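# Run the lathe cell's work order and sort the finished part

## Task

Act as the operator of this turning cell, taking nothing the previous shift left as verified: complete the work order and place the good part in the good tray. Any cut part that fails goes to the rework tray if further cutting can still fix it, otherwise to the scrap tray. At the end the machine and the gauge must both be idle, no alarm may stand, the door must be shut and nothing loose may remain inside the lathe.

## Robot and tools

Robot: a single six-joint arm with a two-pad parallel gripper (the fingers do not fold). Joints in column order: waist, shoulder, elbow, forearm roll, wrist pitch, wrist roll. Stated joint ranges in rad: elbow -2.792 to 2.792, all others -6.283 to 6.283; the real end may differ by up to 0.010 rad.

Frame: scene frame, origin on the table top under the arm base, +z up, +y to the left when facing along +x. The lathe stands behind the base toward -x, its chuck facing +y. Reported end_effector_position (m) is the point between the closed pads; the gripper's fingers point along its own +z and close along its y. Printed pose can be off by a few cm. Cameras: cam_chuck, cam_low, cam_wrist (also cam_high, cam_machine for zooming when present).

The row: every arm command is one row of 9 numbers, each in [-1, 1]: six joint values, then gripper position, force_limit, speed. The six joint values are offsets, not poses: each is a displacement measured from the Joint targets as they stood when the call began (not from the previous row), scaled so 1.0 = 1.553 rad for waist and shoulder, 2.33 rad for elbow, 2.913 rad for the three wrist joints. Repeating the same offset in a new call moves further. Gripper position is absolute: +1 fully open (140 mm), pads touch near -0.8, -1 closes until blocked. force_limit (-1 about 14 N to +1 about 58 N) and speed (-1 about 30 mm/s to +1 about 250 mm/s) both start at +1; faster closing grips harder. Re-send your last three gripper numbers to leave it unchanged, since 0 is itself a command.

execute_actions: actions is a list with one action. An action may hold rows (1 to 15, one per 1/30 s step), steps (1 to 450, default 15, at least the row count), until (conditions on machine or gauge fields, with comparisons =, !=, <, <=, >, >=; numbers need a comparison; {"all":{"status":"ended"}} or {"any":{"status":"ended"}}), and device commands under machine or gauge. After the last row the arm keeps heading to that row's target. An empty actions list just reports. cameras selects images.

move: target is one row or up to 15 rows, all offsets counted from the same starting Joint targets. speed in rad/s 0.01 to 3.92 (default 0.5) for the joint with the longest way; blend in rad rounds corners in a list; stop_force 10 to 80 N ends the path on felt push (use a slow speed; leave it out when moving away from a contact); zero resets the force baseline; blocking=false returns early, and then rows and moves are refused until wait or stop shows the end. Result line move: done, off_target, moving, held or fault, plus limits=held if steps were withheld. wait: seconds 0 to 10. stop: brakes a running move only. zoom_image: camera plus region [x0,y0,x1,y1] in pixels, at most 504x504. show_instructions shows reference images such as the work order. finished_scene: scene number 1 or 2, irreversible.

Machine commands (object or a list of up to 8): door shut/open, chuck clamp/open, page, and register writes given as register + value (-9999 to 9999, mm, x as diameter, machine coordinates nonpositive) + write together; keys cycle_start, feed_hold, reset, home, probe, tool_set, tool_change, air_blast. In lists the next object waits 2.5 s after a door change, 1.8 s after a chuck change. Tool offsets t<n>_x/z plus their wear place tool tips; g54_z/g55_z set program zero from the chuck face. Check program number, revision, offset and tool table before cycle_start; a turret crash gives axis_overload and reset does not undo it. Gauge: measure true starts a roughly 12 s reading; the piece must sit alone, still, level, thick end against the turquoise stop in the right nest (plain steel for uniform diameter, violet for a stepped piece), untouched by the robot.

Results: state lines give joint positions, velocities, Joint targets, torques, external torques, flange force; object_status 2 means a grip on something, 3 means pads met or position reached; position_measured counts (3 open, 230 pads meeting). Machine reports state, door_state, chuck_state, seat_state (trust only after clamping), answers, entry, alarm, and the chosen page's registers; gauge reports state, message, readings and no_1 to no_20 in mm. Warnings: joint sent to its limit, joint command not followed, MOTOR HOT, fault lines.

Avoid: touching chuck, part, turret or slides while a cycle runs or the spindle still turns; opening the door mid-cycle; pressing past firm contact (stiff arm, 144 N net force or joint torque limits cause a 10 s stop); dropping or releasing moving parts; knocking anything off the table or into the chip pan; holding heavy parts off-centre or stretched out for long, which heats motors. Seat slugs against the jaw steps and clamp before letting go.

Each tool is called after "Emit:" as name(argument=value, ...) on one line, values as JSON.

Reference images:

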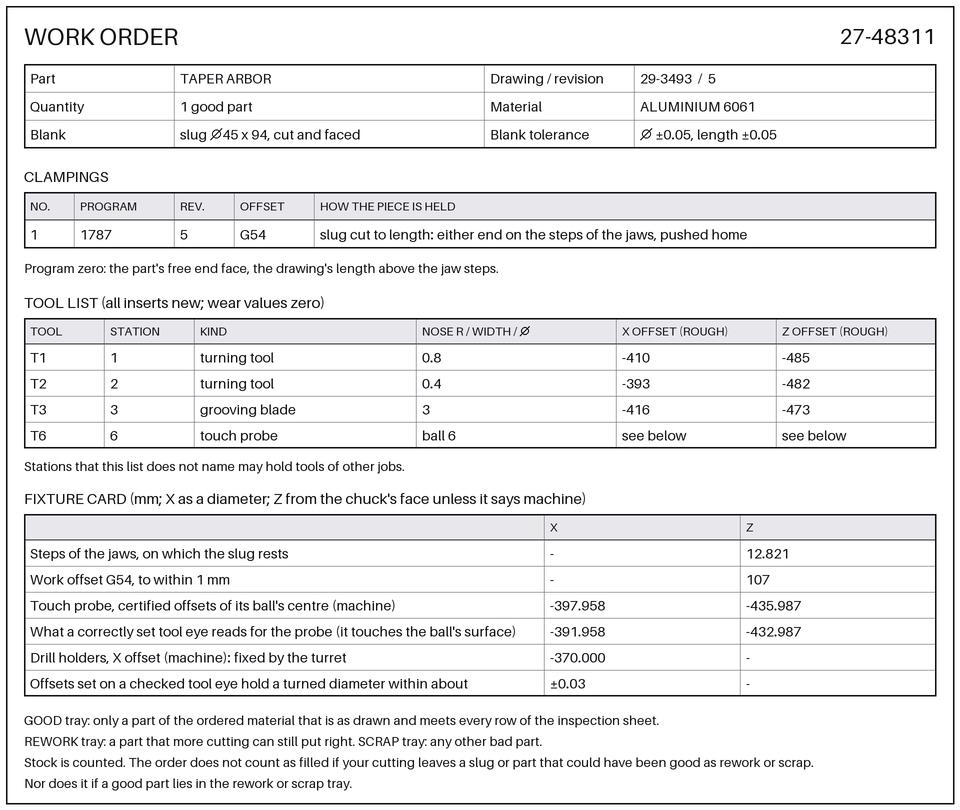

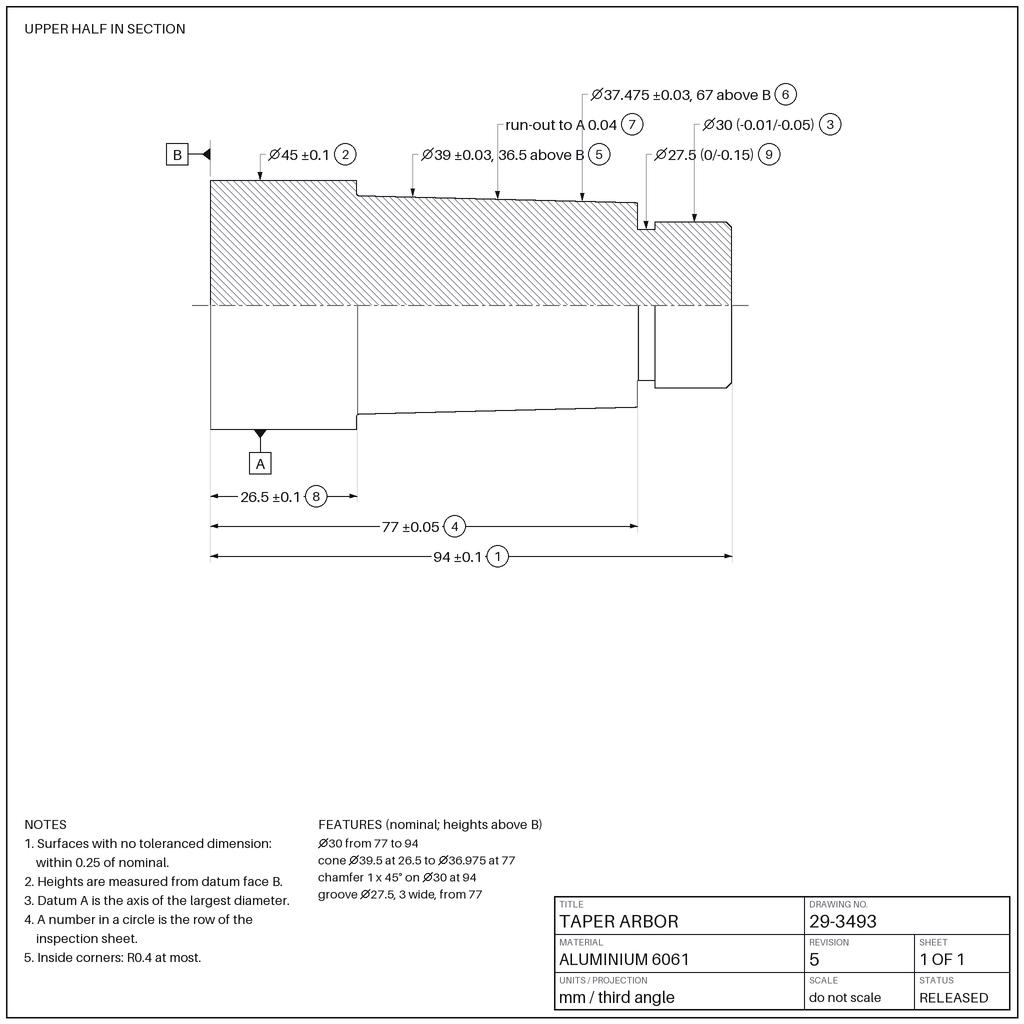

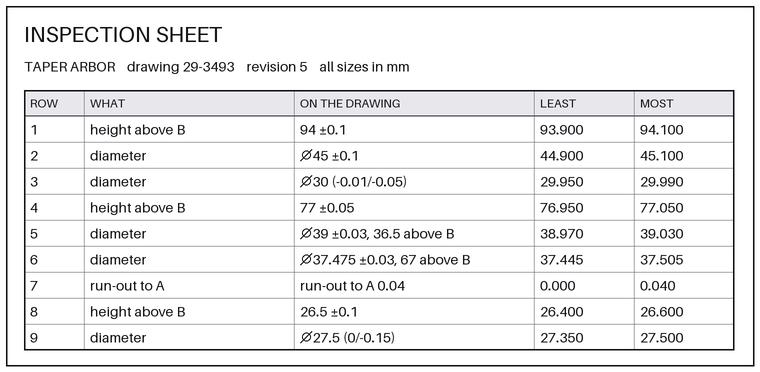

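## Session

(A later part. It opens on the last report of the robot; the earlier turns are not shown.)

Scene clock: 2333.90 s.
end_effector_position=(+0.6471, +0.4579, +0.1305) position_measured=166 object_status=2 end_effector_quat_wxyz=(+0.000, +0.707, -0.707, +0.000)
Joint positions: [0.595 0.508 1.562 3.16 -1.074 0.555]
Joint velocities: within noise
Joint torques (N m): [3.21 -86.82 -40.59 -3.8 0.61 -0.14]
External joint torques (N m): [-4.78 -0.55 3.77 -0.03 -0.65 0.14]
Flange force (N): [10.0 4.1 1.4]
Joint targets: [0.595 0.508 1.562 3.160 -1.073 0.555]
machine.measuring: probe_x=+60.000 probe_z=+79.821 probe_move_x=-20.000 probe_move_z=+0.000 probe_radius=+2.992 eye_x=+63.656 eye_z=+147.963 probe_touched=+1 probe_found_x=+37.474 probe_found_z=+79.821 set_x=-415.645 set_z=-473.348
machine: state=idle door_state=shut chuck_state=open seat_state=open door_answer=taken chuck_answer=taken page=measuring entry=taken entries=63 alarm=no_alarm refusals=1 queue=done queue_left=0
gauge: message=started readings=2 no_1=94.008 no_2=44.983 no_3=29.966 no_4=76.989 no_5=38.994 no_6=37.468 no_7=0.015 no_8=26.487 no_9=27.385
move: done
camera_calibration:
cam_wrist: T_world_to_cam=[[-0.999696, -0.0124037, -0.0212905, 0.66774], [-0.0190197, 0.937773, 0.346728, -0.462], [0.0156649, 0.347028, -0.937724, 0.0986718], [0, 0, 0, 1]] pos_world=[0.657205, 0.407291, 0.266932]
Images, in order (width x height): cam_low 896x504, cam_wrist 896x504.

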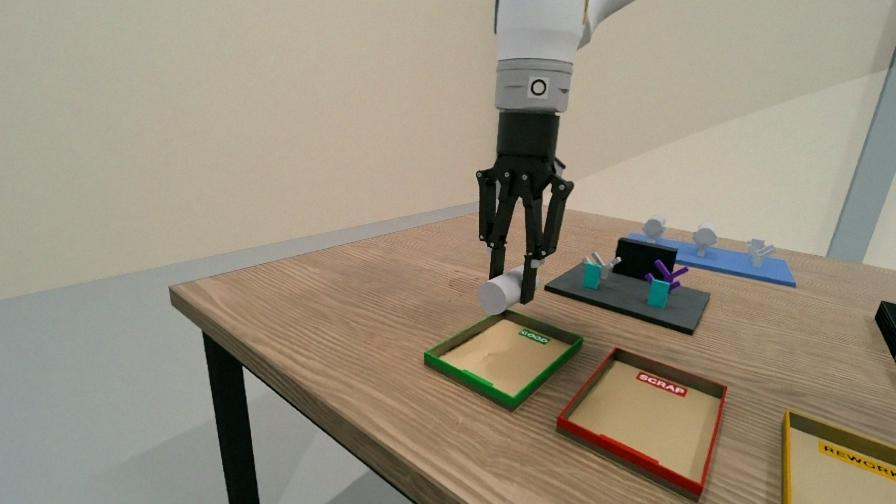

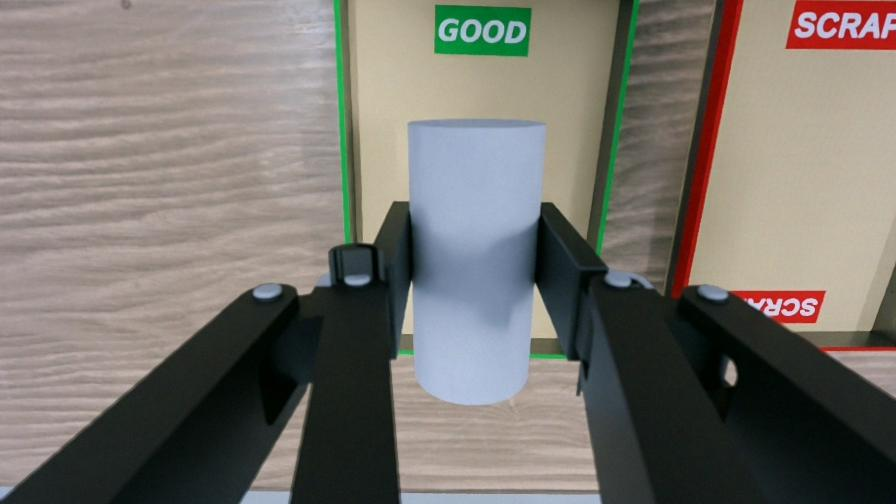

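Emit:
move(target=[0,0.0413,0.022,0,0.0396,0,-1,1,-1], speed=0.08, cameras=[])

Emit:
move(target=[0,0.0145,0.0057,0,0.0123,0,-1,1,-1], speed=0.012, stop_force=10, cameras=["cam_wrist","cam_low"])

Scene clock: 2344.60 s.
end_effector_position=(+0.6481, +0.4567, +0.0552) position_measured=166 object_status=2 end_effector_quat_wxyz=(+0.000, +0.706, -0.708, +0.001)
Joint positions: [0.595 0.573 1.613 3.16 -0.958 0.555]
Joint velocities: within noise
Joint torques (N m): [3.19 -89.77 -37.98 -3.54 0.61 -0.14]
External joint torques (N m): [-4.37 -0.87 3.63 -0.02 -0.65 0.14]
Flange force (N): [9.6 4.4 0.2]
Joint targets: [0.595 0.573 1.613 3.160 -0.958 0.555]
machine.measuring: probe_x=+60.000 probe_z=+79.821 probe_move_x=-20.000 probe_move_z=+0.000 probe_radius=+2.992 eye_x=+63.656 eye_z=+147.963 probe_touched=+1 probe_found_x=+37.474 probe_found_z=+79.821 set_x=-415.645 set_z=-473.348
machine: state=idle door_state=shut chuck_state=open seat_state=open door_answer=taken chuck_answer=taken page=measuring entry=taken entries=63 alarm=no_alarm refusals=1 queue=done queue_left=0
gauge: message=started readings=2 no_1=94.008 no_2=44.983 no_3=29.966 no_4=76.989 no_5=38.994 no_6=37.468 no_7=0.015 no_8=26.487 no_9=27.385
move: done
No camera images: "cameras" was empty.

Scene clock: 2346.53 s.
end_effector_position=(+0.6483, +0.4565, +0.0442) position_measured=166 object_status=2 end_effector_quat_wxyz=(+0.000, +0.706, -0.708, +0.001)
Joint positions: [0.595 0.583 1.619 3.16 -0.942 0.555]
Joint velocities: within noise
Joint torques (N m): [3.46 -76.25 -32.54 -3.45 2.68 -0.11]
External joint torques (N m): [-4.88 -14.85 -1.41 -0.08 -2.72 0.11]
Flange force (N): [12.6 8.0 -19.1]
Joint targets: [0.595 0.583 1.619 3.160 -0.942 0.555]
machine.measuring: probe_x=+60.000 probe_z=+79.821 probe_move_x=-20.000 probe_move_z=+0.000 probe_radius=+2.992 eye_x=+63.656 eye_z=+147.963 probe_touched=+1 probe_found_x=+37.474 probe_found_z=+79.821 set_x=-415.645 set_z=-473.348
machine: state=idle door_state=shut chuck_state=open seat_state=open door_answer=taken chuck_answer=taken page=measuring entry=taken entries=63 alarm=no_alarm refusals=1 queue=done queue_left=0
gauge: message=started readings=2 no_1=94.008 no_2=44.983 no_3=29.966 no_4=76.989 no_5=38.994 no_6=37.468 no_7=0.015 no_8=26.487 no_9=27.385
move: contact; the wrist pitch is farthest, 0.019 rad from its target
camera_calibration:
cam_wrist: T_world_to_cam=[[-0.999704, -0.0104808, -0.0219496, 0.666137], [-0.0174247, 0.938211, 0.345624, -0.431997], [0.0169709, 0.345904, -0.938116, 0.0179075], [0, 0, 0, 1]] pos_world=[0.658108, 0.406092, 0.180729]
Images, in order (width x height): cam_low 896x504, cam_wrist 896x504.

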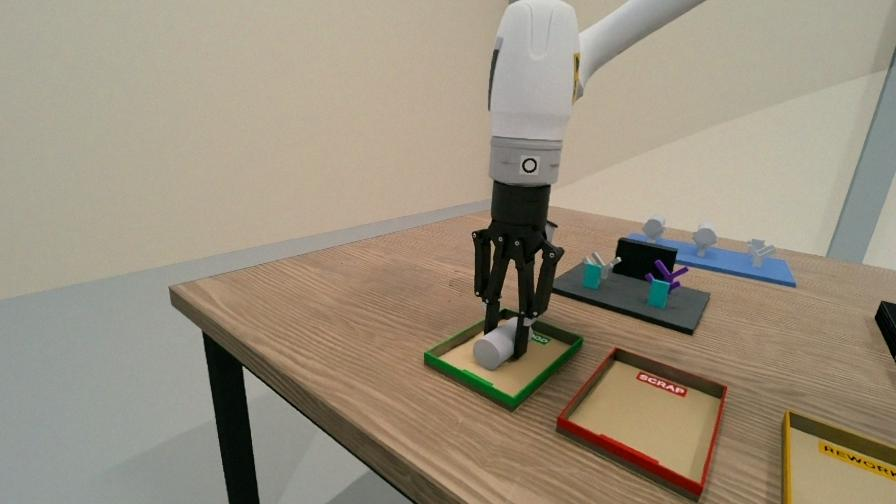

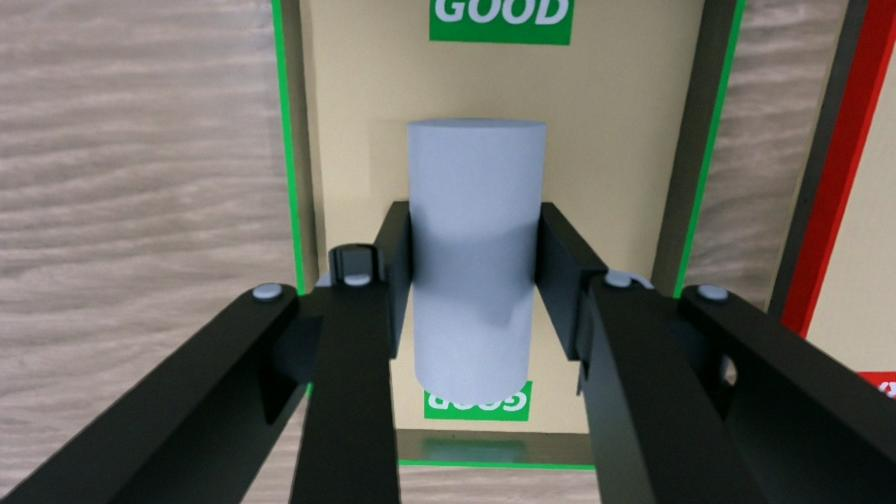

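Emit:
move(target=[0,-0.0003,-0.00012,0,-0.00026,0,-1,1,-1], speed=0.01, cameras=[])

Emit:
execute_actions(actions=[{"rows":[[0,0,0,0,0,0,0.1,1,-1]],"steps":60}], cameras=["cam_wrist"])

Emit:
move(target=[0,-0.0506,-0.0248,0,-0.0451,0,0.1,1,-1], speed=0.1, cameras=["cam_wrist","cam_low","cam_chuck"])

Scene clock: 2356.80 s.
end_effector_position=(+0.6482, +0.4565, +0.0446) position_measured=166 object_status=2 end_effector_quat_wxyz=(+0.000, +0.706, -0.708, +0.001)
Joint positions: [0.595 0.583 1.619 3.16 -0.942 0.555]
Joint velocities: within noise
Joint torques (N m): [3.04 -90.39 -36.88 -3.5 0.59 -0.09]
External joint torques (N m): [-4.19 -0.67 2.97 -0.02 -0.63 0.09]
Flange force (N): [8.4 3.0 0.0]
Joint targets: [0.595 0.583 1.619 3.160 -0.942 0.555]
machine.measuring: probe_x=+60.000 probe_z=+79.821 probe_move_x=-20.000 probe_move_z=+0.000 probe_radius=+2.992 eye_x=+63.656 eye_z=+147.963 probe_touched=+1 probe_found_x=+37.474 probe_found_z=+79.821 set_x=-415.645 set_z=-473.348
machine: state=idle door_state=shut chuck_state=open seat_state=open door_answer=taken chuck_answer=taken page=measuring entry=taken entries=63 alarm=no_alarm refusals=1 queue=done queue_left=0
gauge: message=started readings=2 no_1=94.008 no_2=44.983 no_3=29.966 no_4=76.989 no_5=38.994 no_6=37.468 no_7=0.015 no_8=26.487 no_9=27.385
move: done
No camera images: "cameras" was empty.

Scene clock: 2359.00 s.
end_effector_position=(+0.6483, +0.4566, +0.0447) position_measured=117 object_status=3 end_effector_quat_wxyz=(+0.000, +0.706, -0.708, +0.001)
Joint positions: [0.595 0.583 1.619 3.16 -0.942 0.555]
Joint velocities: within noise
Joint torques (N m): [3.42 -87.13 -35.68 -3.5 0.56 -0.13]
External joint torques (N m): [-5.45 -4.06 1.6 -0.06 -0.58 0.13]
Flange force (N): [10.4 3.3 -4.0]
Joint targets: [0.595 0.583 1.619 3.160 -0.942 0.555]
machine.measuring: probe_x=+60.000 probe_z=+79.821 probe_move_x=-20.000 probe_move_z=+0.000 probe_radius=+2.992 eye_x=+63.656 eye_z=+147.963 probe_touched=+1 probe_found_x=+37.474 probe_found_z=+79.821 set_x=-415.645 set_z=-473.348
machine: state=idle door_state=shut chuck_state=open seat_state=open door_answer=taken chuck_answer=taken page=measuring entry=taken entries=63 alarm=no_alarm refusals=1 queue=done queue_left=0
gauge: message=started readings=2 no_1=94.008 no_2=44.983 no_3=29.966 no_4=76.989 no_5=38.994 no_6=37.468 no_7=0.015 no_8=26.487 no_9=27.385
camera_calibration:
cam_wrist: T_world_to_cam=[[-0.999704, -0.0104808, -0.0219496, 0.666148], [-0.0174247, 0.938211, 0.345624, -0.43217], [0.0169709, 0.345904, -0.938116, 0.0183766], [0, 0, 0, 1]] pos_world=[0.658108, 0.406092, 0.181229]
Images, in order (width x height): cam_wrist 896x504.

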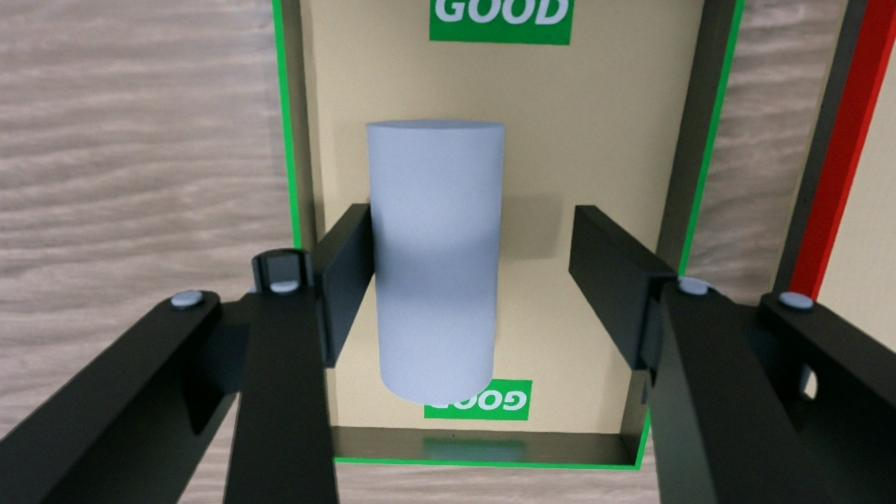

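Scene clock: 2360.60 s.
end_effector_position=(+0.6476, +0.4584, +0.1343) position_measured=117 object_status=3 end_effector_quat_wxyz=(-0.002, +0.707, -0.707, +0.001)
Joint positions: [0.595 0.504 1.561 3.16 -1.074 0.555]
Joint velocities: within noise
Joint torques (N m): [3.15 -83.47 -38.94 -3.81 0.62 -0.1]
External joint torques (N m): [-4.35 -3.85 1.79 -0.04 -0.64 0.1]
Flange force (N): [9.6 4.5 -2.6]
Joint targets: [0.595 0.504 1.561 3.160 -1.074 0.555]
machine.measuring: probe_x=+60.000 probe_z=+79.821 probe_move_x=-20.000 probe_move_z=+0.000 probe_radius=+2.992 eye_x=+63.656 eye_z=+147.963 probe_touched=+1 probe_found_x=+37.474 probe_found_z=+79.821 set_x=-415.645 set_z=-473.348
machine: state=idle door_state=shut chuck_state=open seat_state=open door_answer=taken chuck_answer=taken page=measuring entry=taken entries=63 alarm=no_alarm refusals=1 queue=done queue_left=0
gauge: message=started readings=2 no_1=94.008 no_2=44.983 no_3=29.966 no_4=76.989 no_5=38.994 no_6=37.468 no_7=0.015 no_8=26.487 no_9=27.385
move: done
camera_calibration:
cam_wrist: T_world_to_cam=[[-0.999596, -0.0124993, -0.0255355, 0.668833], [-0.0206341, 0.936836, 0.349159, -0.462627], [0.0195584, 0.349545, -0.936715, 0.0983605], [0, 0, 0, 1]] pos_world=[0.657093, 0.407384, 0.270745]

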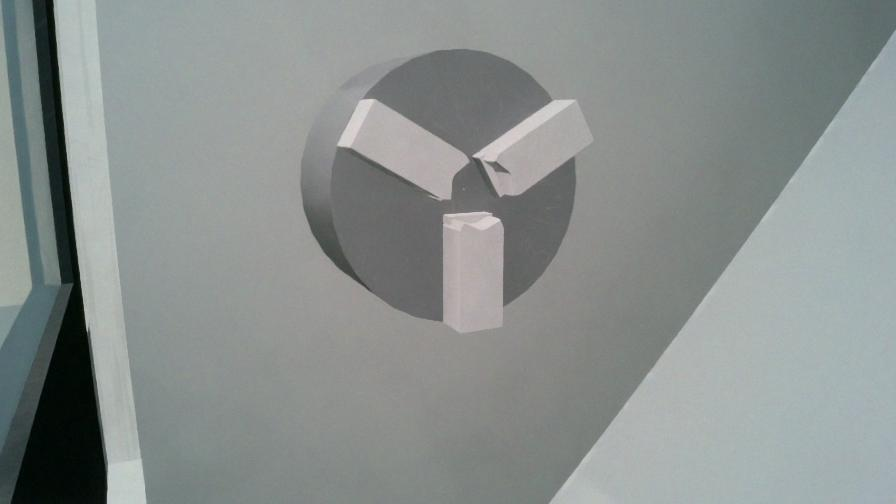

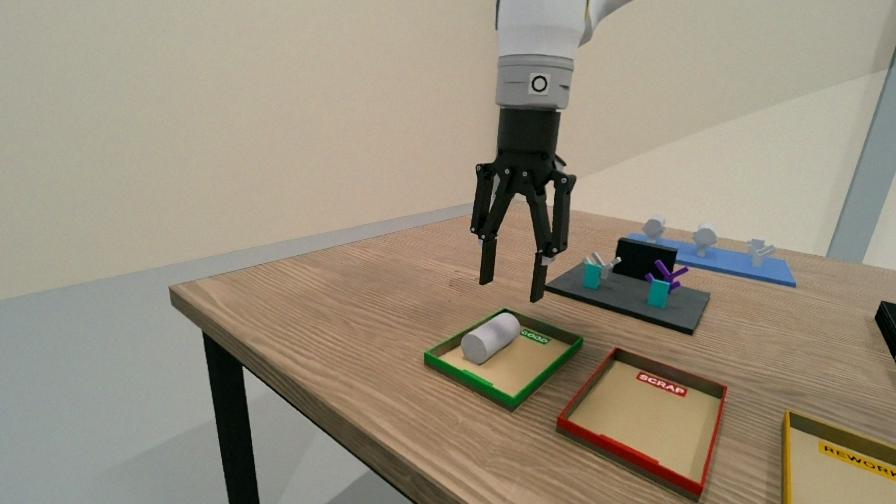

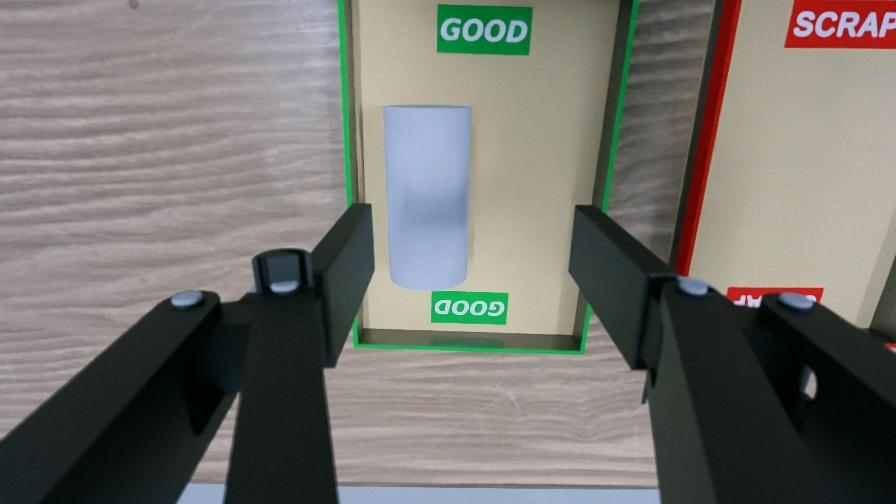

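Emit:
finished_scene(scene=1)

The scene is finished: the task was done.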